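# Four arms lower a slung pipe gently into a trench

## Task

Using the slings attached to the pipe, ease it down into the trench until the pipe lies along the trench floor over its entire length. It counts as an immediate failure if the pipe travels quickly while touching a bank or the trench, for example by falling from a height or rolling in.

## Robot and tools

Robots. Four identical i2rt Big YAM arms, arm1 to arm4, each with six revolute joints, a two-finger gripper and a wrist camera. Two room cameras, cam_high and cam_low, are fixed and belong to no arm. Foot (base_link) poses in the scene frame, metres and quaternion wxyz: arm1 at (-1.010, -0.478, 0.809) q=(0.767, -0.008, -0.002, 0.641); arm2 at (-0.307, 0.516, 0.819) q=(0.685, -0.007, -0.006, -0.728); arm3 at (0.612, -0.542, 0.812) q=(0.646, 0.002, -0.005, 0.763); arm4 at (1.210, 0.500, 0.782) q=(0.730, 0.001, -0.002, -0.683). Each foot faces its own +x. So arm1 and arm3 sit on the -y side facing roughly +y, arm2 and arm4 on the +y side facing roughly -y. Reach is about 1.0 m from the joint1 axis.

Frames. One shared scene frame, origin on the floor, +z up. The "hand" point lies between the finger pads, roughly 1 cm inside the fingertips; fingers point along the hand's +z and open along its y. hand_target is where the hand would be at the joint targets currently held; under load the hand may sit short of it, and printed positions drift more at long reach.

Joints (absolute, radians; tolerance for done in brackets): joint1_rad -2.879..2.879 (0.045), base yaw, positive counter-clockwise seen from above, 0 = along the foot's +x. joint2_rad 0..3.141 (0.14), shoulder, 0 = upper arm back and roughly level, positive raises then moves it forward. joint3_rad 0..3.019 (0.09), elbow, 0 = folded, positive opens. joint4_rad -1.692..1.57 (0.055), hand pitch, positive tips fingers up. joint5_rad -1.57..1.57 (0.03), sideways swing, positive to the arm's right. joint6_rad -2.094..2.094 (0.035), roll, positive clockwise viewed from behind. gripper_m 0..0.093 (0.003), fingertip gap in metres; each finger pushes about 50-64 N, some grippers more or less.

move. Arguments are optional keys arm1, arm2, arm3, arm4 and cameras. Each arm key holds an object with "joints", "target" and/or "speed"; arms not named keep their previous commands. "joints" is a map from joint name to an absolute goal value (units above). "target" is one list of seven numbers [x, y, z, qw, qx, qy, qz]: an absolute hand pose in the scene frame, metres plus unit quaternion, reached by a straight-line path from the current hand_target. With "target", "joints" may only contain gripper_m. "speed" (m/s, 0.002..0.5, default 0.25; rotation capped at twice that in rad/s) needs a "target". All paths in one call finish together, paced by the slowest; a path runs 0.5 to 10 s and is cut off after that. The controller clips each step to 100 mm and 20 degrees from the measured hand, so hands lag, stray and may overshoot speed, especially when stretched; expect errors of a centimetre or more. Joints move at differing rates, so a joints-only move can sweep wide. Paths ignore obstacles and other arms. cameras: list of names from arm1_cam_wrist..arm4_cam_wrist, cam_high, cam_low or "all"; omitted means all, [] means none. Unknown keys make the call invalid; out-of-range values get it refused, and a refusal cancels the rest of that reply's move, wait and finished_scene calls.

Results. Per-arm state: joint_positions, Joint velocities ("within noise" when idle), joint torques (drive output in N m including gravity, with per-unit offset and noise; entries 3 and 4 wrap sign past ±28), hand and hand_target, joint_status and hand_status. A "move" line lists each moved arm with "done" or its worst status. Status words: off_target (stopped short, maybe still pushing); time_out (couldn't finish; each joint then holds a nearby target and keeps pushing, listed in on_its_own; resend the reported position to relax it, and a loaded joint will sag); not_followed, with "joint command not followed" or "pose unreachable" when the self/inter-arm collision check withheld targets (the gripper still acts; the arm may keep trying later). on_its_own shows uncommanded behaviour, "held at" being the target, not the reading. Arms listed under "as last shown" weren't commanded and their lines repeat older values. "pictures" names images in order; frames may trail the state slightly.

Gripper readings: closed on nothing reads 0.000-0.003; gripping a rigid part reads up to 5 mm narrower (or 2 mm wider) than it. Full force starts about 5 mm below first-contact reading. Open well above the reading to release.

wait: seconds 0..10, commands nothing, returns state and images like an empty move; cameras as in move. zoom_image: camera (one camera name) and region [x0, y0, x1, y1] in pixels, at most 504x504, origin top-left of a 672x504 image; only cameras in the latest images. read_manual: section "licences", gives URDF licence text only. finished_scene: scene = the current scene's number; irreversible, reports success and starts the next task; later calls in that reply go to the new scene. An empty move at the start of a resumed session shows scene number and task.

Cautions. Lower the pipe slowly and evenly with all slings so it never falls, swings or rolls onto the banks or trench. Don't release slings while the pipe moves; don't knock anything off the work area or onto the floor. Arms must not press hard into each other; closing a gripper on another arm's fingers counts, and the collision check may not prevent fingers, gripper bodies and wrist cameras meeting. Arms keep pushing on contact and don't wait for one another. Loads, stretched poses and unreachable targets heat motors: a MOTOR HOT line appears at 85 °C, and at 100 °C the arm goes limp for 30-60 s or more (OVER-TEMPERATURE FAULT; affected keys read limit_stop_at_motor_heat, resend them). The simulation keeps running while you compose replies, holding the last command, and occasional disturbances may nudge loose objects.

Each tool is called after ">>>" as name([rows], argument=value, ...), one row to a line, values as JSON.

## Session

>>> move(arm1={"joints": {"joint1_rad": -1.4415, "joint2_rad": 2.13, "joint3_rad": 0.731, "joint4_rad": -0.172, "joint5_rad": 0, "joint6_rad": -1.62, "gripper_m": 0.093}}, arm2={"joints": {"joint1_rad": -0.986, "joint2_rad": 2.222, "joint3_rad": 1.002, "joint4_rad": -0.344, "joint5_rad": 0, "joint6_rad": -1.046, "gripper_m": 0.093}}, arm3={"joints": {"joint1_rad": -1.601, "joint2_rad": 2.119, "joint3_rad": 0.544, "joint4_rad": 0.005, "joint5_rad": 0, "joint6_rad": -1.435, "gripper_m": 0.093}}, arm4={"joints": {"joint1_rad": -1.079, "joint2_rad": 2.076, "joint3_rad": 0.849, "joint4_rad": -0.335, "joint5_rad": 0, "joint6_rad": -1.012, "gripper_m": 0.093}})

Scene clock: 1.97 s.
Joint torques (N m): arm1=[0.38 -13.63 2.02 0.96 -0.07 -0.09] | arm2=[0.21 -18.2 3.96 0.1 -0.21 0.06] | arm3=[1.26 -13.92 0.24 0.4 -0.29 -0.07] | arm4=[0.44 -15.44 2.91 0.66 -0.06 0]
Heat: arm1: hottest joint2_rad 31 °C; arm2: hottest joint2_rad 29 °C; arm3: hottest joint2_rad 30 °C; arm4: hottest joint3_rad 29 °C.
move: arm1 done; arm2 done; arm3 done; arm4 done
Joint velocities: within noise
arm1.joint_positions: joint1_rad=-1.446 joint2_rad=+2.117 joint3_rad=+0.729 joint4_rad=-0.184 joint5_rad=+0.001 joint6_rad=-1.610 gripper_m=+0.09310
arm1.joint_status: all done
arm1.hand: x=-0.6621 y=-0.4989 z=+0.6111 quat_wxyz=(-0.001, +0.702, -0.712, +0.008) (m; scene frame)
arm1.hand_target: x=-0.6624 y=-0.4974 z=+0.6070 quat_wxyz=(-0.002, +0.707, -0.707, +0.008) (m; scene frame)
arm1.hand_status: not commanded
arm2.joint_positions: joint1_rad=-0.995 joint2_rad=+2.236 joint3_rad=+0.998 joint4_rad=-0.359 joint5_rad=+0.001 joint6_rad=-1.039 gripper_m=+0.09308
arm2.joint_status: all done
arm2.hand: x=-0.6795 y=+0.3028 z=+0.6034 quat_wxyz=(-0.008, -0.713, -0.701, -0.006) (m; scene frame)
arm2.hand_target: x=-0.6869 y=+0.2937 z=+0.6097 quat_wxyz=(-0.005, -0.708, -0.707, +0.010) (m; scene frame)
arm2.hand_status: not commanded
arm3.joint_positions: joint1_rad=-1.602 joint2_rad=+2.115 joint3_rad=+0.543 joint4_rad=-0.005 joint5_rad=+0.001 joint6_rad=-1.428 gripper_m=+0.09311
arm3.joint_status: all done
arm3.hand: x=+0.8842 y=-0.5045 z=+0.6046 quat_wxyz=(-0.002, +0.704, -0.710, -0.004) (m; scene frame)
arm3.hand_target: x=+0.8857 y=-0.5038 z=+0.6035 quat_wxyz=(-0.005, +0.707, -0.707, -0.002) (m; scene frame)
arm3.hand_status: not commanded
arm4.joint_positions: joint1_rad=-1.081 joint2_rad=+2.090 joint3_rad=+0.847 joint4_rad=-0.348 joint5_rad=+0.002 joint6_rad=-0.998 gripper_m=+0.09311
arm4.joint_status: all done
arm4.hand: x=+0.8815 y=+0.2961 z=+0.5993 quat_wxyz=(-0.004, -0.713, -0.701, -0.011) (m; scene frame)
arm4.hand_target: x=+0.8747 y=+0.2904 z=+0.6045 quat_wxyz=(-0.001, -0.707, -0.707, +0.004) (m; scene frame)
arm4.hand_status: not commanded
pictures: arm1_cam_wrist, arm2_cam_wrist, arm3_cam_wrist, arm4_cam_wrist, cam_high, cam_low

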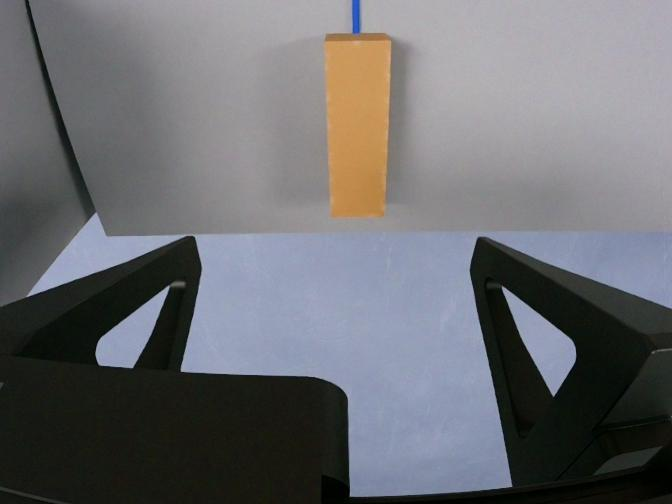

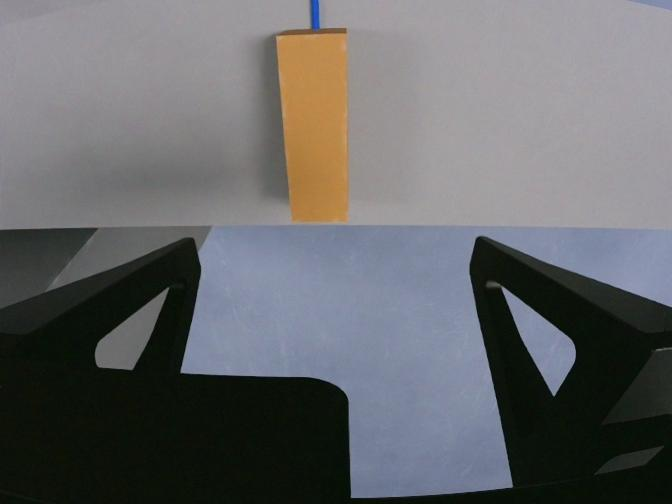

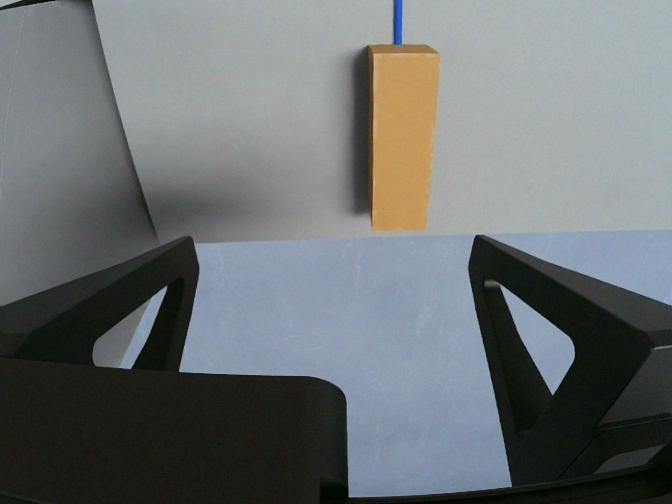

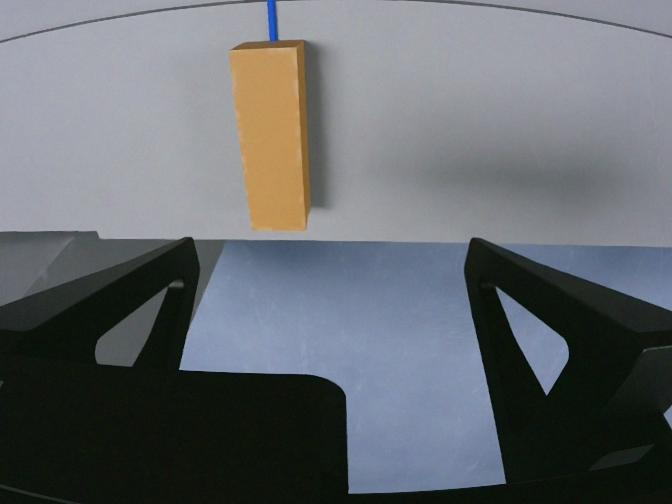

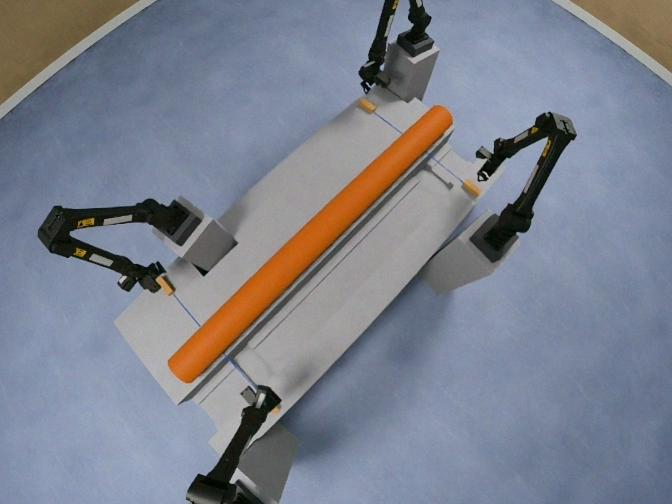

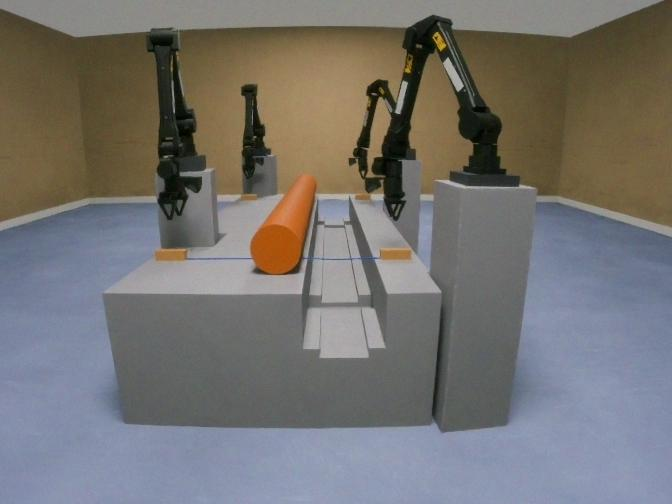

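>>> move(arm1={"target": [-0.647, -0.489, 0.468, 0, 0.7071, -0.7071, 0], "speed": 0.15}, arm2={"target": [-0.683, 0.295, 0.475, 0, 0.7071, 0.7071, 0], "speed": 0.15}, arm3={"target": [0.926, -0.504, 0.471, 0, 0.7071, -0.7071, 0], "speed": 0.15}, arm4={"target": [0.903, 0.296, 0.477, 0, 0.7071, 0.7071, 0], "speed": 0.15}, cameras=[])

>>> move(arm1={"joints": {"gripper_m": 0.02}}, arm2={"joints": {"gripper_m": 0.02}}, arm3={"joints": {"gripper_m": 0.02}}, arm4={"joints": {"gripper_m": 0.02}}, cameras=["cam_high", "cam_low"])

>>> zoom_image(camera="cam_high", region=[150, 280, 350, 430])

>>> zoom_image(camera="cam_low", region=[230, 170, 430, 370])

Scene clock: 15.10 s.
Joint torques (N m): arm1=[1.03 -14.97 0.42 0.83 -0.19 0.09] | arm2=[0.38 -18.43 3 0.06 -0.08 0.09] | arm3=[0.56 -16.91 -0.91 0.42 -0.1 -0.07] | arm4=[0.97 -15.15 0.94 0.69 0.09 0.3]
Heat: arm1: hottest joint2_rad 32 °C; arm2: hottest joint2_rad 31 °C; arm3: hottest joint2_rad 30 °C; arm4: hottest joint3_rad 29 °C.
move: arm1 done; arm2 off_target; arm3 done; arm4 done
Joint velocities: within noise
arm1.joint_positions: joint1_rad=-1.426 joint2_rad=+2.537 joint3_rad=+0.949 joint4_rad=+0.008 joint5_rad=-0.007 joint6_rad=-1.605 gripper_m=+0.09310
arm1.joint_status: not commanded
arm1.hand: x=-0.6430 y=-0.4926 z=+0.4759 quat_wxyz=(-0.001, +0.708, -0.707, +0.002) (m; scene frame)
arm1.hand_target: x=-0.6470 y=-0.4891 z=+0.4683 quat_wxyz=(+0.000, +0.707, -0.707, +0.000) (m; scene frame)
arm1.hand_status: done (0.010 m and 0.3 deg from the pose sent, 0.144 m and 1.2 deg at the start)
arm2.joint_positions: joint1_rad=-0.995 joint2_rad=+2.583 joint3_rad=+1.145 joint4_rad=-0.174 joint5_rad=+0.012 joint6_rad=-1.039 gripper_m=+0.09308
arm2.joint_status: not commanded
arm2.hand: x=-0.6740 y=+0.3059 z=+0.4730 quat_wxyz=(-0.005, -0.713, -0.701, -0.015) (m; scene frame)
arm2.hand_target: x=-0.6829 y=+0.2949 z=+0.4753 quat_wxyz=(+0.000, -0.707, -0.707, +0.000) (m; scene frame)
arm2.hand_status: off_target (0.014 m and 2.0 deg from the pose sent, 0.129 m and 1.5 deg at the start)
arm3.joint_positions: joint1_rad=-1.607 joint2_rad=+2.550 joint3_rad=+0.833 joint4_rad=+0.144 joint5_rad=+0.006 joint6_rad=-1.445 gripper_m=+0.09311
arm3.joint_status: not commanded
arm3.hand: x=+0.9282 y=-0.4999 z=+0.4747 quat_wxyz=(-0.002, +0.708, -0.706, -0.001) (m; scene frame)
arm3.hand_target: x=+0.9258 y=-0.5040 z=+0.4711 quat_wxyz=(+0.000, +0.707, -0.707, +0.000) (m; scene frame)
arm3.hand_status: done (0.006 m and 0.3 deg from the pose sent, 0.140 m and 0.7 deg at the start)
arm4.joint_positions: joint1_rad=-1.062 joint2_rad=+2.442 joint3_rad=+0.896 joint4_rad=-0.048 joint5_rad=+0.002 joint6_rad=-0.998 gripper_m=+0.09311
arm4.joint_status: not commanded
arm4.hand: x=+0.9091 y=+0.3043 z=+0.4759 quat_wxyz=(-0.004, -0.706, -0.708, -0.012) (m; scene frame)
arm4.hand_target: x=+0.9031 y=+0.2960 z=+0.4772 quat_wxyz=(+0.000, -0.707, -0.707, +0.000) (m; scene frame)
arm4.hand_status: done (0.010 m and 1.4 deg from the pose sent, 0.124 m and 1.6 deg at the start)
pictures: none
No camera images: "cameras" was empty.

Scene clock: 15.77 s.
Joint torques (N m): arm1=[1.26 -14.04 0.39 0.9 -0.16 0.08] | arm2=[0.32 -18.37 2.74 0.01 -0.07 0.09] | arm3=[0.44 -16.85 -0.91 0.39 -0.09 -0.06] | arm4=[0.97 -15.21 0.8 0.66 0.09 0.29]
Heat: arm1: hottest joint2_rad 32 °C; arm2: hottest joint2_rad 31 °C; arm3: hottest joint2_rad 30 °C; arm4: hottest joint3_rad 29 °C.
move: arm1 off_target; arm2 off_target; arm3 off_target; arm4 off_target
Joint velocities: within noise
arm1.joint_positions: joint1_rad=-1.426 joint2_rad=+2.537 joint3_rad=+0.949 joint4_rad=+0.009 joint5_rad=-0.007 joint6_rad=-1.605 gripper_m=+0.03364
arm1.joint_status: gripper_m off_target (ended at +0.03367, target +0.02000)
arm1.hand: x=-0.6428 y=-0.4924 z=+0.4759 quat_wxyz=(-0.001, +0.707, -0.707, +0.002) (m; scene frame)
arm1.hand_target: x=-0.6470 y=-0.4891 z=+0.4683 quat_wxyz=(+0.000, +0.707, -0.707, +0.000) (m; scene frame)
arm1.hand_status: not commanded
arm2.joint_positions: joint1_rad=-0.994 joint2_rad=+2.583 joint3_rad=+1.147 joint4_rad=-0.172 joint5_rad=+0.012 joint6_rad=-1.040 gripper_m=+0.03437
arm2.joint_status: gripper_m off_target (ended at +0.03440, target +0.02000)
arm2.hand: x=-0.6751 y=+0.3047 z=+0.4731 quat_wxyz=(-0.005, -0.712, -0.702, -0.013) (m; scene frame)
arm2.hand_target: x=-0.6828 y=+0.2950 z=+0.4753 quat_wxyz=(+0.000, -0.707, -0.707, +0.000) (m; scene frame)
arm2.hand_status: not commanded
arm3.joint_positions: joint1_rad=-1.607 joint2_rad=+2.550 joint3_rad=+0.833 joint4_rad=+0.145 joint5_rad=+0.006 joint6_rad=-1.446 gripper_m=+0.03466
arm3.joint_status: gripper_m off_target (ended at +0.03469, target +0.02000)
arm3.hand: x=+0.9283 y=-0.4999 z=+0.4747 quat_wxyz=(-0.002, +0.708, -0.706, +0.000) (m; scene frame)
arm3.hand_target: x=+0.9258 y=-0.5039 z=+0.4711 quat_wxyz=(+0.000, +0.707, -0.707, +0.000) (m; scene frame)
arm3.hand_status: not commanded
arm4.joint_positions: joint1_rad=-1.061 joint2_rad=+2.442 joint3_rad=+0.898 joint4_rad=-0.047 joint5_rad=+0.002 joint6_rad=-0.998 gripper_m=+0.03479
arm4.joint_status: gripper_m off_target (ended at +0.03482, target +0.02000)
arm4.hand: x=+0.9083 y=+0.3034 z=+0.4759 quat_wxyz=(-0.003, -0.706, -0.708, -0.011) (m; scene frame)
arm4.hand_target: x=+0.9030 y=+0.2960 z=+0.4772 quat_wxyz=(+0.000, -0.707, -0.707, +0.000) (m; scene frame)
arm4.hand_status: not commanded
pictures: cam_high, cam_low

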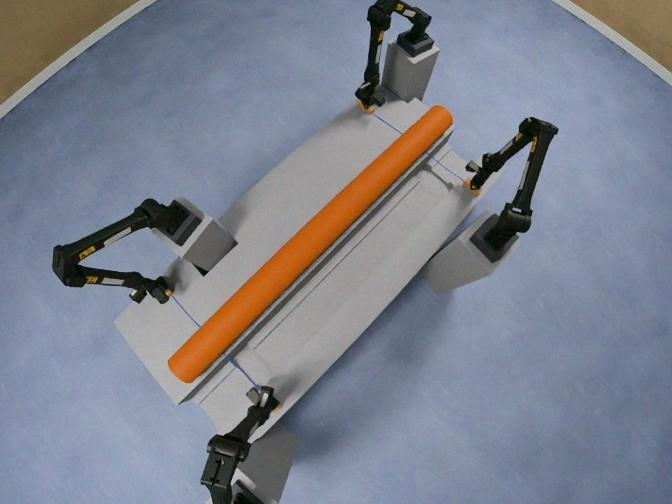

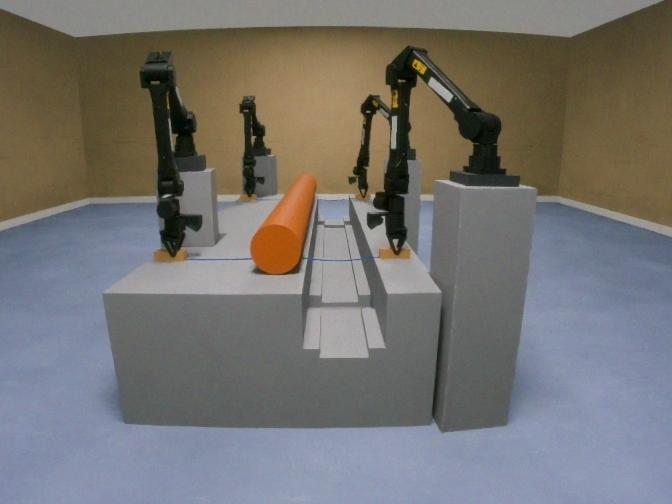

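Scaled by 2.520.

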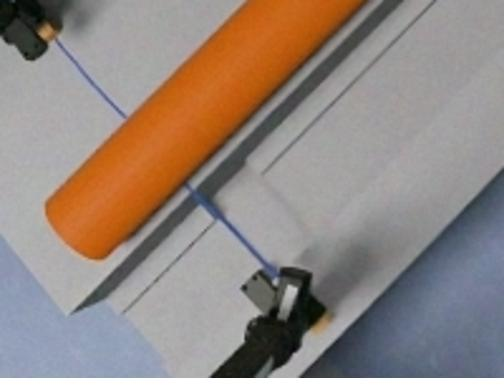

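Scaled by 2.520.

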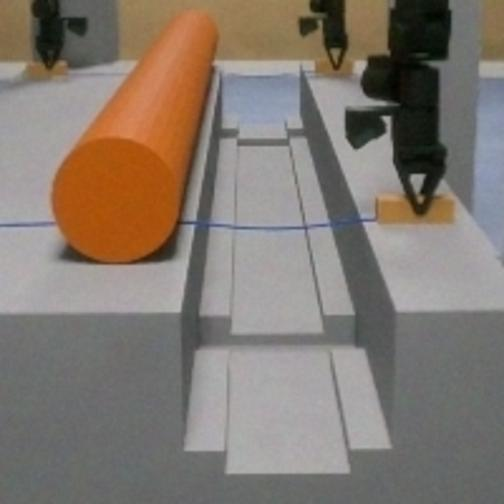

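>>> move(arm1={"target": [-0.644, -0.350, 0.725, 0, 0.7071, -0.7071, 0], "speed": 0.17}, arm2={"target": [-0.685, 0.102, 0.750, 0, 0.7071, 0.7071, 0], "speed": 0.17}, arm3={"target": [0.928, -0.346, 0.725, 0, 0.7071, -0.7071, 0], "speed": 0.17}, arm4={"target": [0.899, 0.104, 0.755, 0, 0.7071, 0.7071, 0], "speed": 0.17}, cameras=[])

>>> move(arm1={"target": [-0.620, -0.325, 0.862, 0, 0.7071, -0.7071, 0], "speed": 0.05}, arm2={"target": [-0.700, 0.080, 0.907, 0, 0.7071, 0.7071, 0], "speed": 0.05}, arm3={"target": [0.940, -0.314, 0.862, 0, 0.7071, -0.7071, 0], "speed": 0.05}, arm4={"target": [0.884, 0.078, 0.912, 0, 0.7071, 0.7071, 0], "speed": 0.05}, cameras=["cam_low", "cam_high"])

Scene clock: 26.20 s.
Joint torques (N m): arm1=[0.26 -14.33 6.46 0.13 -0.12 0.11] | arm2=[-0.03 -21.48 10.96 -0.98 -0.17 0.24] | arm3=[1.55 -16.09 5.76 -0.36 -0.22 0.09] | arm4=[0.79 -18.43 8.77 -0.34 0.1 0.31]
Heat: arm1: hottest joint2_rad 32 °C; arm2: hottest joint2_rad 32 °C; arm3: hottest joint2_rad 31 °C; arm4: hottest joint3_rad 29 °C.
move: arm1 off_target; arm2 off_target; arm3 off_target; arm4 off_target
Joint velocities: within noise
arm1.joint_positions: joint1_rad=-1.061 joint2_rad=+1.834 joint3_rad=+0.801 joint4_rad=-0.568 joint5_rad=-0.013 joint6_rad=-1.246 gripper_m=+0.03365
arm1.joint_status: not commanded
arm1.hand: x=-0.6560 y=-0.3558 z=+0.7171 quat_wxyz=(+0.009, +0.709, -0.705, -0.004) (m; scene frame)
arm1.hand_target: x=-0.6442 y=-0.3501 z=+0.7251 quat_wxyz=(+0.000, +0.707, -0.707, +0.000) (m; scene frame)
arm1.hand_status: off_target (0.015 m and 1.2 deg from the pose sent, 0.287 m and 0.3 deg at the start)
arm2.joint_positions: joint1_rad=-0.684 joint2_rad=+2.126 joint3_rad=+1.353 joint4_rad=-0.854 joint5_rad=+0.010 joint6_rad=-0.745 gripper_m=+0.03437
arm2.joint_status: not commanded
arm2.hand: x=-0.6741 y=+0.1201 z=+0.7313 quat_wxyz=(+0.001, -0.707, -0.707, -0.021) (m; scene frame)
arm2.hand_target: x=-0.6844 y=+0.1025 z=+0.7503 quat_wxyz=(+0.000, -0.707, -0.707, +0.000) (m; scene frame)
arm2.hand_status: off_target (0.028 m and 2.4 deg from the pose sent, 0.343 m and 1.8 deg at the start)
arm3.joint_positions: joint1_rad=-1.181 joint2_rad=+1.810 joint3_rad=+0.757 joint4_rad=-0.542 joint5_rad=+0.007 joint6_rad=-1.020 gripper_m=+0.03466
arm3.joint_status: not commanded
arm3.hand: x=+0.9196 y=-0.3530 z=+0.7193 quat_wxyz=(+0.008, +0.709, -0.706, -0.002) (m; scene frame)
arm3.hand_target: x=+0.9279 y=-0.3460 z=+0.7251 quat_wxyz=(+0.000, +0.707, -0.707, +0.000) (m; scene frame)
arm3.hand_status: off_target (0.012 m and 1.0 deg from the pose sent, 0.294 m and 0.3 deg at the start)
arm4.joint_positions: joint1_rad=-0.735 joint2_rad=+1.927 joint3_rad=+1.163 joint4_rad=-0.856 joint5_rad=+0.003 joint6_rad=-0.678 gripper_m=+0.03479
arm4.joint_status: not commanded
arm4.hand: x=+0.9105 y=+0.1228 z=+0.7335 quat_wxyz=(+0.002, -0.704, -0.710, -0.025) (m; scene frame)
arm4.hand_target: x=+0.8996 y=+0.1047 z=+0.7553 quat_wxyz=(+0.000, -0.707, -0.707, +0.000) (m; scene frame)
arm4.hand_status: off_target (0.031 m and 2.9 deg from the pose sent, 0.343 m and 1.3 deg at the start)
pictures: none
No camera images: "cameras" was empty.

Scene clock: 29.93 s.
Joint torques (N m): arm1=[-2.08 -20.6 12.01 -1.43 0.53 -0.04] | arm2=[-1.32 -31.97 13.5 -3.12 0.04 0.04] | arm3=[0.21 -23.71 10.61 -1.98 0.15 -0.04] | arm4=[-0.15 -29.1 12.04 -2.48 0.16 0.14]
Heat: arm1: hottest joint2_rad 32 °C; arm2: hottest joint2_rad 32 °C; arm3: hottest joint2_rad 32 °C; arm4: hottest joint3_rad 30 °C.
move: arm1 off_target; arm2 off_target; arm3 off_target; arm4 off_target
Joint velocities: within noise
arm1.joint_positions: joint1_rad=-1.002 joint2_rad=+1.690 joint3_rad=+0.931 joint4_rad=-0.933 joint5_rad=-0.027 joint6_rad=-1.197 gripper_m=+0.03366
arm1.joint_status: not commanded
arm1.hand: x=-0.6588 y=-0.3290 z=+0.8040 quat_wxyz=(+0.049, +0.711, -0.701, -0.028) (m; scene frame)
arm1.hand_target: x=-0.6235 y=-0.3260 z=+0.8598 quat_wxyz=(+0.000, +0.707, -0.707, +0.001) (m; scene frame)
arm1.hand_status: off_target (0.070 m and 6.5 deg from the pose sent, 0.152 m and 1.2 deg at the start)
arm2.joint_positions: joint1_rad=-0.654 joint2_rad=+2.094 joint3_rad=+1.439 joint4_rad=-1.056 joint5_rad=+0.007 joint6_rad=-0.715 gripper_m=+0.03438
arm2.joint_status: not commanded
arm2.hand: x=-0.6615 y=+0.1097 z=+0.7756 quat_wxyz=(+0.003, -0.705, -0.706, -0.063) (m; scene frame)
arm2.hand_target: x=-0.6854 y=+0.0923 z=+0.8645 quat_wxyz=(+0.001, -0.707, -0.707, +0.000) (m; scene frame)
arm2.hand_status: off_target (0.140 m and 7.2 deg from the pose sent, 0.182 m and 2.4 deg at the start; pose on its path clipped on 43 of 112 steps)
arm3.joint_positions: joint1_rad=-1.110 joint2_rad=+1.652 joint3_rad=+0.888 joint4_rad=-0.925 joint5_rad=-0.001 joint6_rad=-0.953 gripper_m=+0.03466
arm3.joint_status: not commanded
arm3.hand: x=+0.9097 y=-0.3274 z=+0.8091 quat_wxyz=(+0.053, +0.709, -0.703, -0.013) (m; scene frame)
arm3.hand_target: x=+0.9377 y=-0.3153 z=+0.8598 quat_wxyz=(+0.000, +0.707, -0.707, +0.000) (m; scene frame)
arm3.hand_status: off_target (0.062 m and 6.3 deg from the pose sent, 0.149 m and 1.0 deg at the start)
arm4.joint_positions: joint1_rad=-0.710 joint2_rad=+1.903 joint3_rad=+1.295 joint4_rad=-1.105 joint5_rad=+0.002 joint6_rad=-0.651 gripper_m=+0.03479
arm4.joint_status: not commanded
arm4.hand: x=+0.9158 y=+0.1096 z=+0.7866 quat_wxyz=(+0.008, -0.703, -0.708, -0.071) (m; scene frame)
arm4.hand_target: x=+0.8958 y=+0.0906 z=+0.8754 quat_wxyz=(+0.000, -0.707, -0.707, +0.001) (m; scene frame)
arm4.hand_status: off_target (0.133 m and 8.2 deg from the pose sent, 0.186 m and 2.9 deg at the start; pose on its path clipped on 40 of 112 steps)
pictures: cam_high, cam_low

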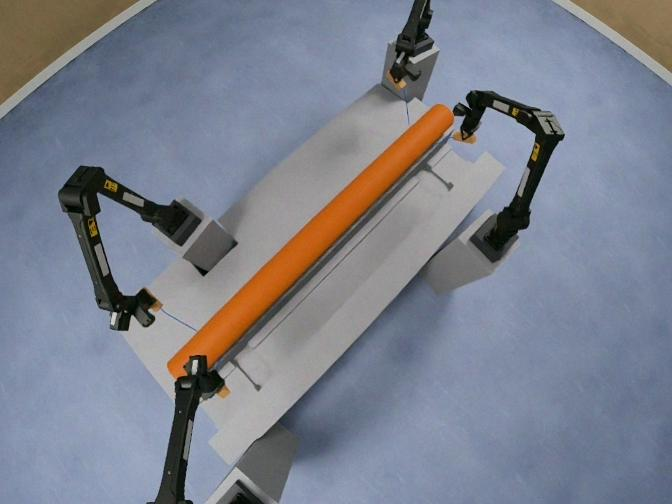

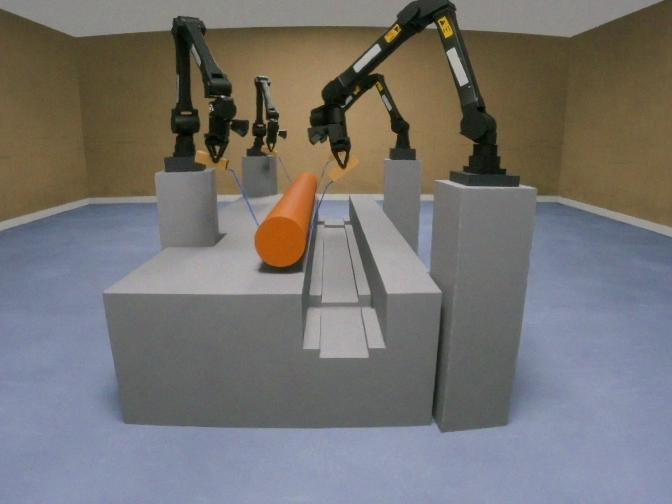

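>>> move(arm1={"target": [-0.651, -0.030, 0.896, 0, 0.7071, -0.7071, 0], "speed": 0.09}, arm2={"target": [-0.717, 0.286, 0.890, 0, 0.7071, 0.7071, 0], "speed": 0.09}, arm3={"target": [0.910, -0.044, 0.892, 0, 0.7071, -0.7071, 0], "speed": 0.09}, arm4={"target": [0.869, 0.268, 0.884, 0, 0.7071, 0.7071, 0], "speed": 0.09}, cameras=["cam_low", "cam_high"])

>>> zoom_image(camera="cam_low", region=[260, 150, 420, 310])

Scene clock: 39.37 s.
Joint torques (N m): arm1=[-0.73 -24.94 15.39 -1.33 0.04 0] | arm2=[-2.61 -25.76 10.73 -1.42 -0.11 -0.08] | arm3=[0.67 -31.79 13.55 -1.7 -0.08 0.02] | arm4=[-1.26 -22.42 9.01 -0.7 0.09 -0.13]
Heat: arm1: hottest joint3_rad 34 °C; arm2: hottest joint2_rad 34 °C; arm3: hottest joint2_rad 33 °C; arm4: hottest joint3_rad 31 °C.
move: arm1 off_target; arm2 off_target; arm3 off_target; arm4 off_target
Joint velocities: within noise
arm1.joint_positions: joint1_rad=-0.491 joint2_rad=+1.969 joint3_rad=+1.438 joint4_rad=-1.168 joint5_rad=-0.018 joint6_rad=-0.683 gripper_m=+0.03366
arm1.joint_status: not commanded
arm1.hand: x=-0.6846 y=-0.0612 z=+0.8256 quat_wxyz=(+0.063, +0.710, -0.701, +0.006) (m; scene frame)
arm1.hand_target: x=-0.6552 y=-0.0352 z=+0.8962 quat_wxyz=(-0.001, +0.707, -0.707, +0.000) (m; scene frame)
arm1.hand_status: off_target (0.084 m and 7.3 deg from the pose sent, 0.313 m and 6.5 deg at the start)
arm2.joint_positions: joint1_rad=-0.962 joint2_rad=+1.810 joint3_rad=+1.154 joint4_rad=-1.047 joint5_rad=+0.015 joint6_rad=-1.031 gripper_m=+0.03438
arm2.joint_status: not commanded
arm2.hand: x=-0.6909 y=+0.2858 z=+0.8298 quat_wxyz=(-0.014, -0.702, -0.709, -0.059) (m; scene frame)
arm2.hand_target: x=-0.7145 y=+0.2870 z=+0.8871 quat_wxyz=(+0.001, -0.707, -0.707, -0.001) (m; scene frame)
arm2.hand_status: off_target (0.066 m and 7.0 deg from the pose sent, 0.217 m and 7.2 deg at the start)
arm3.joint_positions: joint1_rad=-0.698 joint2_rad=+2.022 joint3_rad=+1.481 joint4_rad=-1.173 joint5_rad=+0.000 joint6_rad=-0.537 gripper_m=+0.03466
arm3.joint_status: not commanded
arm3.hand: x=+0.8869 y=-0.0773 z=+0.8190 quat_wxyz=(+0.065, +0.707, -0.704, +0.015) (m; scene frame)
arm3.hand_target: x=+0.9070 y=-0.0491 z=+0.8917 quat_wxyz=(+0.000, +0.707, -0.707, +0.000) (m; scene frame)
arm3.hand_status: off_target (0.084 m and 7.6 deg from the pose sent, 0.295 m and 6.3 deg at the start)
arm4.joint_positions: joint1_rad=-1.011 joint2_rad=+1.618 joint3_rad=+1.020 joint4_rad=-1.098 joint5_rad=+0.006 joint6_rad=-0.942 gripper_m=+0.03479
arm4.joint_status: not commanded
arm4.hand: x=+0.8903 y=+0.2711 z=+0.8277 quat_wxyz=(-0.010, -0.706, -0.705, -0.063) (m; scene frame)
arm4.hand_target: x=+0.8712 y=+0.2690 z=+0.8809 quat_wxyz=(+0.001, -0.707, -0.707, -0.001) (m; scene frame)
arm4.hand_status: off_target (0.060 m and 7.3 deg from the pose sent, 0.192 m and 8.2 deg at the start)
pictures: cam_high, cam_low

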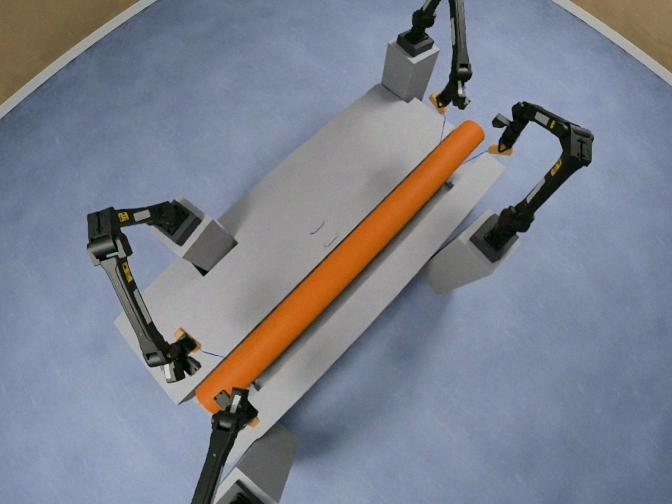

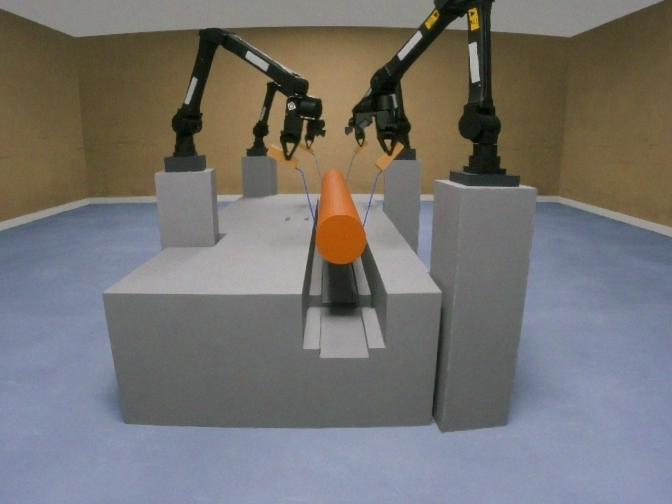

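Scaled by 3.150.

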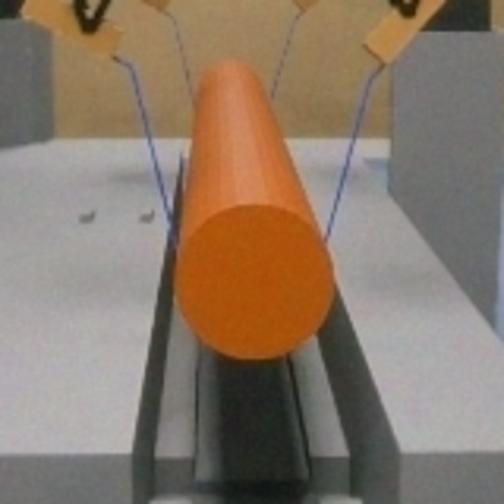

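>>> move(arm1={"target": [-0.659, -0.040, 0.660, 0, 0.7071, -0.7071, 0], "speed": 0.09}, arm2={"target": [-0.722, 0.275, 0.648, 0, 0.7071, 0.7071, 0], "speed": 0.09}, arm3={"target": [0.9055, -0.044, 0.670, 0, 0.7071, -0.7071, 0], "speed": 0.09}, arm4={"target": [0.8665, 0.259, 0.649, 0, 0.7071, 0.7071, 0], "speed": 0.09}, cameras=["cam_low"])

>>> zoom_image(camera="cam_low", region=[260, 190, 420, 350])

Scene clock: 47.93 s.
Joint torques (N m): arm1=[-1.2 -25.64 6.54 0.06 0 0.04] | arm2=[-2.2 -24.64 7.1 -1.06 -0.17 0] | arm3=[1.26 -33.2 6.86 -0.54 -0.11 0.01] | arm4=[-0.5 -21.25 4.36 -0.2 0.03 -0.01]
Heat: arm1: hottest joint3_rad 36 °C; arm2: hottest joint2_rad 36 °C; arm3: hottest joint2_rad 35 °C; arm4: hottest joint3_rad 31 °C.
move: arm1 off_target; arm2 off_target; arm3 off_target; arm4 off_target
Joint velocities: within noise
arm1.joint_positions: joint1_rad=-0.487 joint2_rad=+2.308 joint3_rad=+1.366 joint4_rad=-0.703 joint5_rad=-0.018 joint6_rad=-0.680 gripper_m=+0.03366
arm1.joint_status: not commanded
arm1.hand: x=-0.6807 y=-0.0590 z=+0.6207 quat_wxyz=(+0.036, +0.711, -0.702, +0.003) (m; scene frame)
arm1.hand_target: x=-0.6597 y=-0.0409 z=+0.6594 quat_wxyz=(+0.000, +0.707, -0.707, +0.000) (m; scene frame)
arm1.hand_status: off_target (0.049 m and 4.2 deg from the pose sent, 0.169 m and 7.3 deg at the start)
arm2.joint_positions: joint1_rad=-0.962 joint2_rad=+2.251 joint3_rad=+1.079 joint4_rad=-0.506 joint5_rad=+0.016 joint6_rad=-1.032 gripper_m=+0.03438
arm2.joint_status: not commanded
arm2.hand: x=-0.6803 y=+0.2889 z=+0.6098 quat_wxyz=(-0.010, -0.703, -0.710, -0.047) (m; scene frame)
arm2.hand_target: x=-0.7206 y=+0.2761 z=+0.6478 quat_wxyz=(+0.001, -0.707, -0.707, +0.000) (m; scene frame)
arm2.hand_status: off_target (0.058 m and 5.6 deg from the pose sent, 0.185 m and 7.0 deg at the start)
arm3.joint_positions: joint1_rad=-0.698 joint2_rad=+2.349 joint3_rad=+1.421 joint4_rad=-0.749 joint5_rad=+0.001 joint6_rad=-0.533 gripper_m=+0.03466
arm3.joint_status: not commanded
arm3.hand: x=+0.8867 y=-0.0764 z=+0.6198 quat_wxyz=(+0.047, +0.706, -0.706, +0.011) (m; scene frame)
arm3.hand_target: x=+0.9045 y=-0.0457 z=+0.6693 quat_wxyz=(+0.000, +0.707, -0.707, +0.000) (m; scene frame)
arm3.hand_status: off_target (0.063 m and 5.5 deg from the pose sent, 0.154 m and 7.6 deg at the start)
arm4.joint_positions: joint1_rad=-1.011 joint2_rad=+2.063 joint3_rad=+0.893 joint4_rad=-0.483 joint5_rad=+0.006 joint6_rad=-0.943 gripper_m=+0.03479
arm4.joint_status: not commanded
arm4.hand: x=+0.8939 y=+0.2725 z=+0.6165 quat_wxyz=(-0.006, -0.707, -0.706, -0.042) (m; scene frame)
arm4.hand_target: x=+0.8674 y=+0.2596 z=+0.6479 quat_wxyz=(+0.001, -0.707, -0.707, +0.000) (m; scene frame)
arm4.hand_status: off_target (0.045 m and 4.8 deg from the pose sent, 0.181 m and 7.3 deg at the start)
pictures: cam_low

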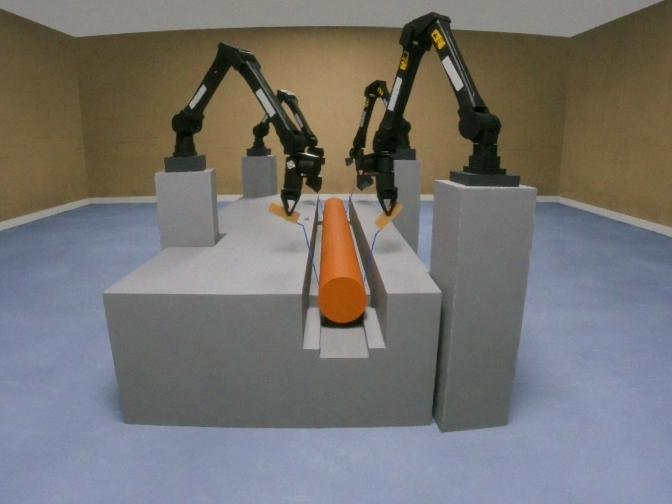

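Scaled by 3.150.

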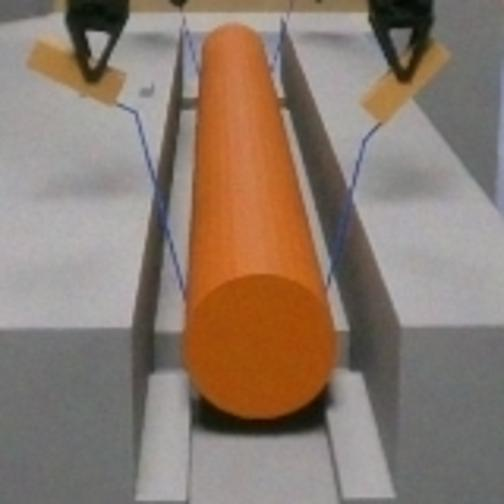

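>>> move(arm1={"target": [-0.659, -0.044, 0.580, 0, 0.7071, -0.7071, 0], "speed": 0.03}, arm2={"target": [-0.718, 0.276, 0.570, 0, 0.7071, 0.7071, 0], "speed": 0.03}, arm3={"target": [0.908, -0.044, 0.588, 0, 0.7071, -0.7071, 0], "speed": 0.03}, arm4={"target": [0.8635, 0.264, 0.570, 0, 0.7071, 0.7071, 0], "speed": 0.03}, cameras=["cam_low"])

>>> zoom_image(camera="cam_low", region=[260, 190, 420, 350])

>>> move(arm1={"target": [-0.660, -0.122, 0.505, 0, 0.7071, -0.7071, 0], "speed": 0.15}, arm2={"target": [-0.710, 0.322, 0.513, 0, 0.7071, 0.7071, 0], "speed": 0.15}, arm3={"target": [0.902, -0.125, 0.512, 0, 0.7071, -0.7071, 0], "speed": 0.15}, arm4={"target": [0.870, 0.317, 0.516, 0, 0.7071, 0.7071, 0], "speed": 0.15}, cameras=["cam_low"])

>>> zoom_image(camera="cam_low", region=[260, 190, 420, 350])

Scene clock: 59.00 s.
Joint torques (N m): arm1=[-1.26 -18.49 7.39 0.91 0 0.05] | arm2=[-1.55 -18.37 6.06 0.03 -0.21 0.05] | arm3=[0.85 -24.64 7.27 0.36 -0.09 -0.02] | arm4=[-0.62 -15.15 4.34 0.65 0 -0.02]
Heat: arm1: hottest joint2_rad 35 °C; arm2: hottest joint2_rad 36 °C; arm3: hottest joint2_rad 37 °C; arm4: hottest joint3_rad 31 °C.
move: arm1 off_target; arm2 off_target; arm3 off_target; arm4 off_target
Joint velocities: within noise
arm1.joint_positions: joint1_rad=-0.491 joint2_rad=+2.370 joint3_rad=+1.382 joint4_rad=-0.597 joint5_rad=-0.018 joint6_rad=-0.680 gripper_m=+0.03367
arm1.joint_status: not commanded
arm1.hand: x=-0.6697 y=-0.0494 z=+0.5905 quat_wxyz=(+0.006, +0.711, -0.703, +0.000) (m; scene frame)
arm1.hand_target: x=-0.6593 y=-0.0444 z=+0.5805 quat_wxyz=(+0.000, +0.707, -0.707, +0.000) (m; scene frame)
arm1.hand_status: off_target (0.016 m and 0.9 deg from the pose sent, 0.048 m and 4.3 deg at the start)
arm2.joint_positions: joint1_rad=-0.969 joint2_rad=+2.360 joint3_rad=+1.130 joint4_rad=-0.392 joint5_rad=+0.016 joint6_rad=-1.037 gripper_m=+0.03438
arm2.joint_status: not commanded
arm2.hand: x=-0.6977 y=+0.2813 z=+0.5674 quat_wxyz=(-0.004, -0.705, -0.709, -0.020) (m; scene frame)
arm2.hand_target: x=-0.7179 y=+0.2763 z=+0.5707 quat_wxyz=(+0.000, -0.707, -0.707, +0.000) (m; scene frame)
arm2.hand_status: off_target (0.021 m and 2.4 deg from the pose sent, 0.056 m and 5.6 deg at the start)
arm3.joint_positions: joint1_rad=-0.698 joint2_rad=+2.415 joint3_rad=+1.465 joint4_rad=-0.651 joint5_rad=+0.001 joint6_rad=-0.532 gripper_m=+0.03466
arm3.joint_status: not commanded
arm3.hand: x=+0.9000 y=-0.0538 z=+0.5926 quat_wxyz=(+0.010, +0.707, -0.707, +0.002) (m; scene frame)
arm3.hand_target: x=+0.9079 y=-0.0444 z=+0.5883 quat_wxyz=(+0.000, +0.707, -0.707, +0.000) (m; scene frame)
arm3.hand_status: off_target (0.014 m and 1.1 deg from the pose sent, 0.050 m and 5.5 deg at the start)
arm4.joint_positions: joint1_rad=-1.026 joint2_rad=+2.194 joint3_rad=+0.919 joint4_rad=-0.331 joint5_rad=+0.005 joint6_rad=-0.958 gripper_m=+0.03479
arm4.joint_status: not commanded
arm4.hand: x=+0.8817 y=+0.2708 z=+0.5683 quat_wxyz=(-0.003, -0.708, -0.706, -0.019) (m; scene frame)
arm4.hand_target: x=+0.8638 y=+0.2642 z=+0.5705 quat_wxyz=(+0.000, -0.707, -0.707, +0.000) (m; scene frame)
arm4.hand_status: off_target (0.020 m and 2.2 deg from the pose sent, 0.056 m and 4.8 deg at the start)
pictures: cam_low

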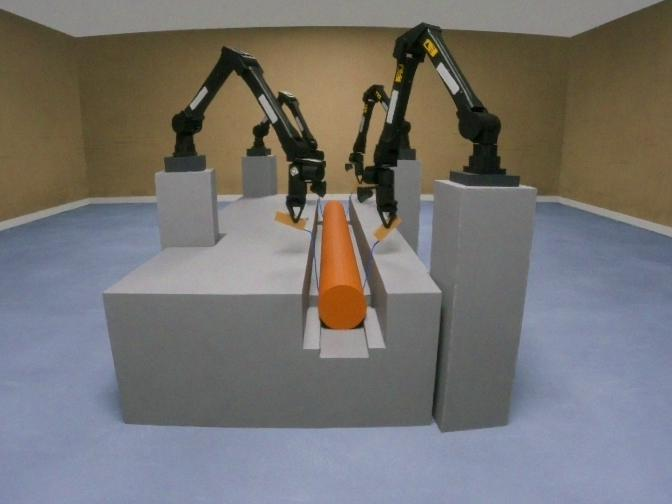

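Scaled by 3.150.

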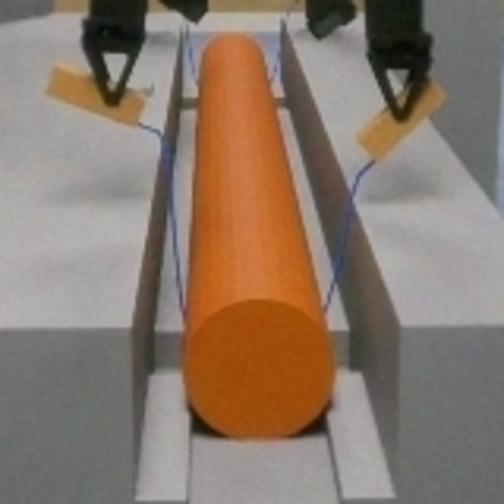

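Scene clock: 60.43 s.
Joint torques (N m): arm1=[-0.09 -18.84 3.43 0.94 0.01 -0.09] | arm2=[-1.55 -16.85 3.11 0.35 0.18 0.17] | arm3=[0.85 -24.12 3.56 0.44 -0.08 -0.07] | arm4=[-0.67 -12.69 1.32 1.05 0.46 0.07]
Heat: arm1: hottest joint2_rad 35 °C; arm2: hottest joint2_rad 36 °C; arm3: hottest joint2_rad 37 °C; arm4: hottest joint3_rad 31 °C.
move: arm1 off_target; arm2 done; arm3 done; arm4 off_target
Joint velocities: within noise
arm1.joint_positions: joint1_rad=-0.590 joint2_rad=+2.487 joint3_rad=+1.291 joint4_rad=-0.367 joint5_rad=-0.018 joint6_rad=-0.761 gripper_m=+0.03367
arm1.joint_status: not commanded
arm1.hand: x=-0.6572 y=-0.1155 z=+0.5163 quat_wxyz=(-0.005, +0.705, -0.709, -0.001) (m; scene frame)
arm1.hand_target: x=-0.6603 y=-0.1223 z=+0.5052 quat_wxyz=(+0.000, +0.707, -0.707, +0.000) (m; scene frame)
arm1.hand_status: off_target (0.013 m and 0.7 deg from the pose sent, 0.113 m and 0.9 deg at the start)
arm2.joint_positions: joint1_rad=-1.051 joint2_rad=+2.468 joint3_rad=+1.130 joint4_rad=-0.254 joint5_rad=+0.007 joint6_rad=-1.124 gripper_m=+0.03438
arm2.joint_status: not commanded
arm2.hand: x=-0.7054 y=+0.3162 z=+0.5197 quat_wxyz=(-0.006, -0.703, -0.711, -0.004) (m; scene frame)
arm2.hand_target: x=-0.7098 y=+0.3220 z=+0.5132 quat_wxyz=(+0.000, -0.707, -0.707, +0.000) (m; scene frame)
arm2.hand_status: done (0.010 m and 1.1 deg from the pose sent, 0.069 m and 2.4 deg at the start)
arm3.joint_positions: joint1_rad=-0.769 joint2_rad=+2.508 joint3_rad=+1.314 joint4_rad=-0.391 joint5_rad=+0.001 joint6_rad=-0.600 gripper_m=+0.03466
arm3.joint_status: not commanded
arm3.hand: x=+0.8994 y=-0.1248 z=+0.5158 quat_wxyz=(+0.003, +0.706, -0.708, -0.001) (m; scene frame)
arm3.hand_target: x=+0.9019 y=-0.1251 z=+0.5121 quat_wxyz=(+0.000, +0.707, -0.707, +0.000) (m; scene frame)
arm3.hand_status: done (0.005 m and 0.4 deg from the pose sent, 0.108 m and 1.1 deg at the start)
arm4.joint_positions: joint1_rad=-1.128 joint2_rad=+2.298 joint3_rad=+0.903 joint4_rad=-0.164 joint5_rad=-0.008 joint6_rad=-1.069 gripper_m=+0.03479
arm4.joint_status: not commanded
arm4.hand: x=+0.8672 y=+0.3064 z=+0.5273 quat_wxyz=(-0.005, -0.705, -0.709, +0.006) (m; scene frame)
arm4.hand_target: x=+0.8704 y=+0.3168 z=+0.5165 quat_wxyz=(+0.000, -0.707, -0.707, +0.000) (m; scene frame)
arm4.hand_status: off_target (0.016 m and 1.0 deg from the pose sent, 0.071 m and 2.2 deg at the start)
pictures: cam_low

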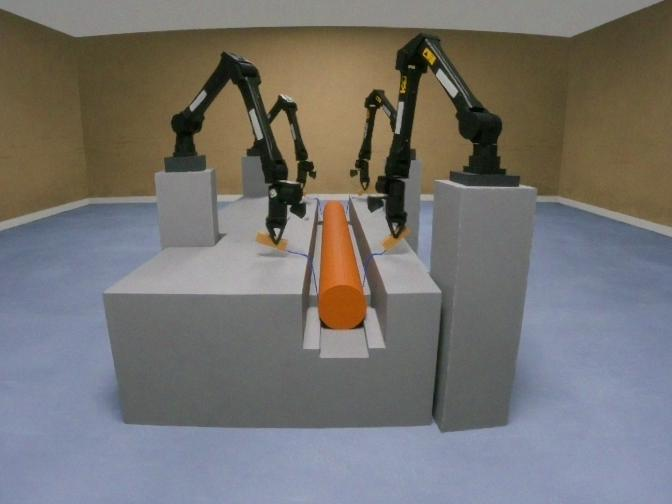

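Scaled by 3.150.

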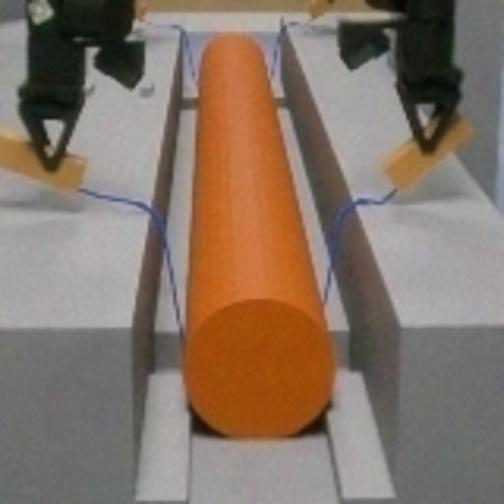

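>>> move(arm1={"target": [-0.662, -0.125, 0.455, 0, 0.7071, -0.7071, 0], "speed": 0.09, "joints": {"gripper_m": 0.036}}, arm2={"target": [-0.710, 0.324, 0.474, 0, 0.7071, 0.7071, 0], "speed": 0.09, "joints": {"gripper_m": 0.036}}, arm3={"target": [0.900, -0.127, 0.471, 0, 0.7071, -0.7071, 0], "speed": 0.09, "joints": {"gripper_m": 0.036}}, arm4={"target": [0.866, 0.319, 0.473, 0, 0.7071, 0.7071, 0], "speed": 0.09, "joints": {"gripper_m": 0.036}}, cameras=["cam_low", "cam_high"])

>>> zoom_image(camera="cam_low", region=[295, 270, 395, 370])

>>> zoom_image(camera="cam_low", region=[230, 170, 430, 370])

>>> zoom_image(camera="cam_high", region=[160, 90, 520, 440])

Scene clock: 75.13 s.
Joint torques (N m): arm1=[-0.21 -14.92 4.19 1.02 -0.39 -0.11] | arm2=[-1.26 -18.14 3.56 0.06 -0.23 0.07] | arm3=[1.03 -22.36 4.34 0.43 -0.22 -0.05] | arm4=[0.21 -14.51 2.28 0.92 -0.09 -0.03]
Heat: arm1: hottest joint2_rad 36 °C; arm2: hottest joint2_rad 36 °C; arm3: hottest joint2_rad 37 °C; arm4: hottest joint3_rad 31 °C.
move: arm1 off_target; arm2 off_target; arm3 done; arm4 off_target
Joint velocities: within noise
arm1.joint_positions: joint1_rad=-0.601 joint2_rad=+2.551 joint3_rad=+1.332 joint4_rad=-0.306 joint5_rad=-0.009 joint6_rad=-0.763 gripper_m=+0.03596
arm1.joint_status: all done
arm1.hand: x=-0.6432 y=-0.1126 z=+0.4912 quat_wxyz=(-0.025, +0.701, -0.713, +0.003) (m; scene frame)
arm1.hand_target: x=-0.6632 y=-0.1266 z=+0.4579 quat_wxyz=(+0.000, +0.707, -0.707, +0.000) (m; scene frame)
arm1.hand_status: off_target (0.043 m and 3.0 deg from the pose sent, 0.062 m and 0.7 deg at the start)
arm2.joint_positions: joint1_rad=-1.060 joint2_rad=+2.582 joint3_rad=+1.171 joint4_rad=-0.198 joint5_rad=+0.017 joint6_rad=-1.125 gripper_m=+0.03606
arm2.joint_status: all done
arm2.hand: x=-0.6963 y=+0.3261 z=+0.4745 quat_wxyz=(-0.004, -0.706, -0.709, -0.014) (m; scene frame)
arm2.hand_target: x=-0.7099 y=+0.3240 z=+0.4743 quat_wxyz=(+0.000, -0.707, -0.707, +0.000) (m; scene frame)
arm2.hand_status: off_target (0.014 m and 1.7 deg from the pose sent, 0.047 m and 1.0 deg at the start)
arm3.joint_positions: joint1_rad=-0.770 joint2_rad=+2.589 joint3_rad=+1.345 joint4_rad=-0.342 joint5_rad=+0.004 joint6_rad=-0.600 gripper_m=+0.03612
arm3.joint_status: all done
arm3.hand: x=+0.8975 y=-0.1298 z=+0.4806 quat_wxyz=(+0.003, +0.706, -0.709, +0.001) (m; scene frame)
arm3.hand_target: x=+0.8998 y=-0.1272 z=+0.4713 quat_wxyz=(+0.000, +0.707, -0.707, +0.000) (m; scene frame)
arm3.hand_status: done (0.010 m and 0.4 deg from the pose sent, 0.045 m and 0.4 deg at the start)
arm4.joint_positions: joint1_rad=-1.150 joint2_rad=+2.442 joint3_rad=+0.942 joint4_rad=-0.100 joint5_rad=+0.007 joint6_rad=-1.071 gripper_m=+0.03612
arm4.joint_status: all done
arm4.hand: x=+0.8788 y=+0.3250 z=+0.4764 quat_wxyz=(-0.003, -0.711, -0.703, -0.016) (m; scene frame)
arm4.hand_target: x=+0.8661 y=+0.3191 z=+0.4735 quat_wxyz=(+0.000, -0.707, -0.707, +0.000) (m; scene frame)
arm4.hand_status: off_target (0.015 m and 2.0 deg from the pose sent, 0.056 m and 1.0 deg at the start)
pictures: cam_high, cam_low

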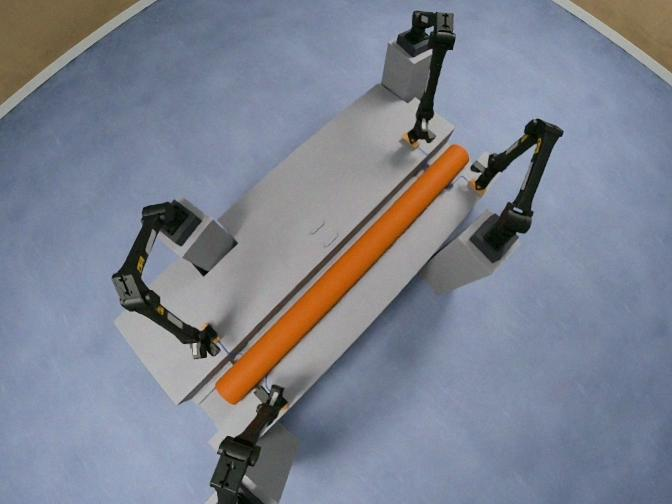

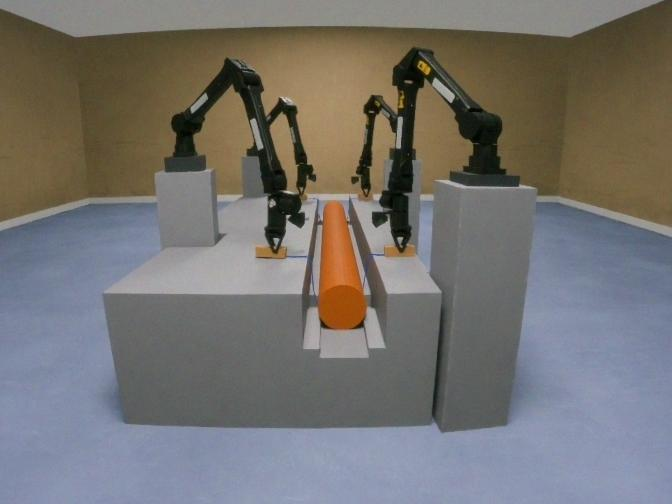

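Scaled by 5.040.

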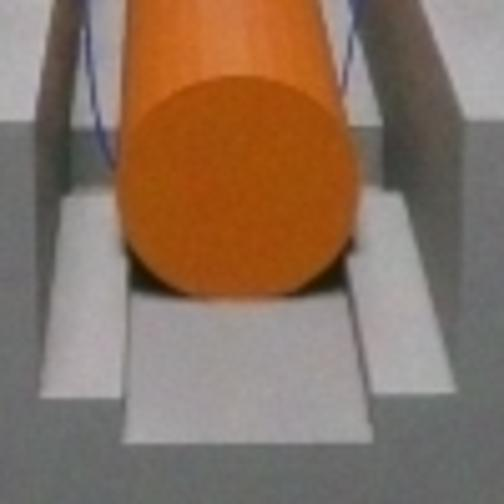

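Scaled by 2.520.

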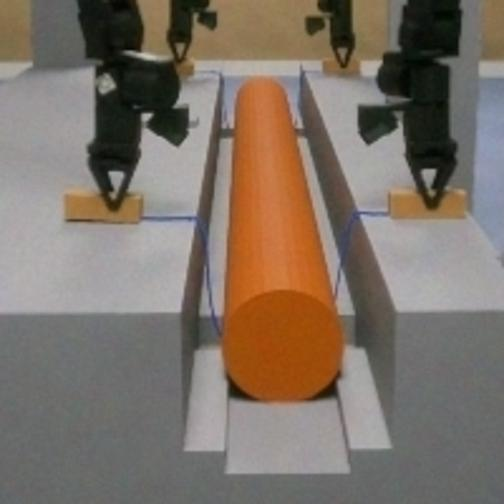

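Scaled by 1.400.

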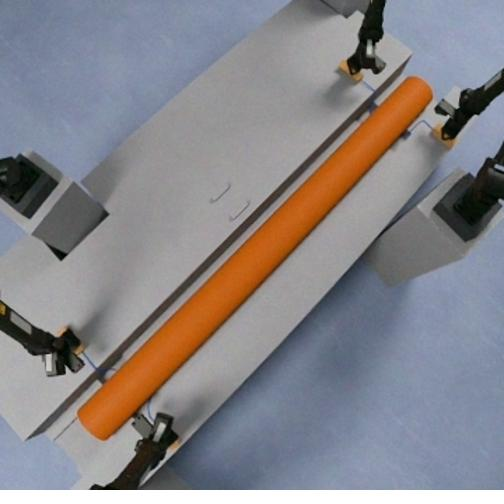

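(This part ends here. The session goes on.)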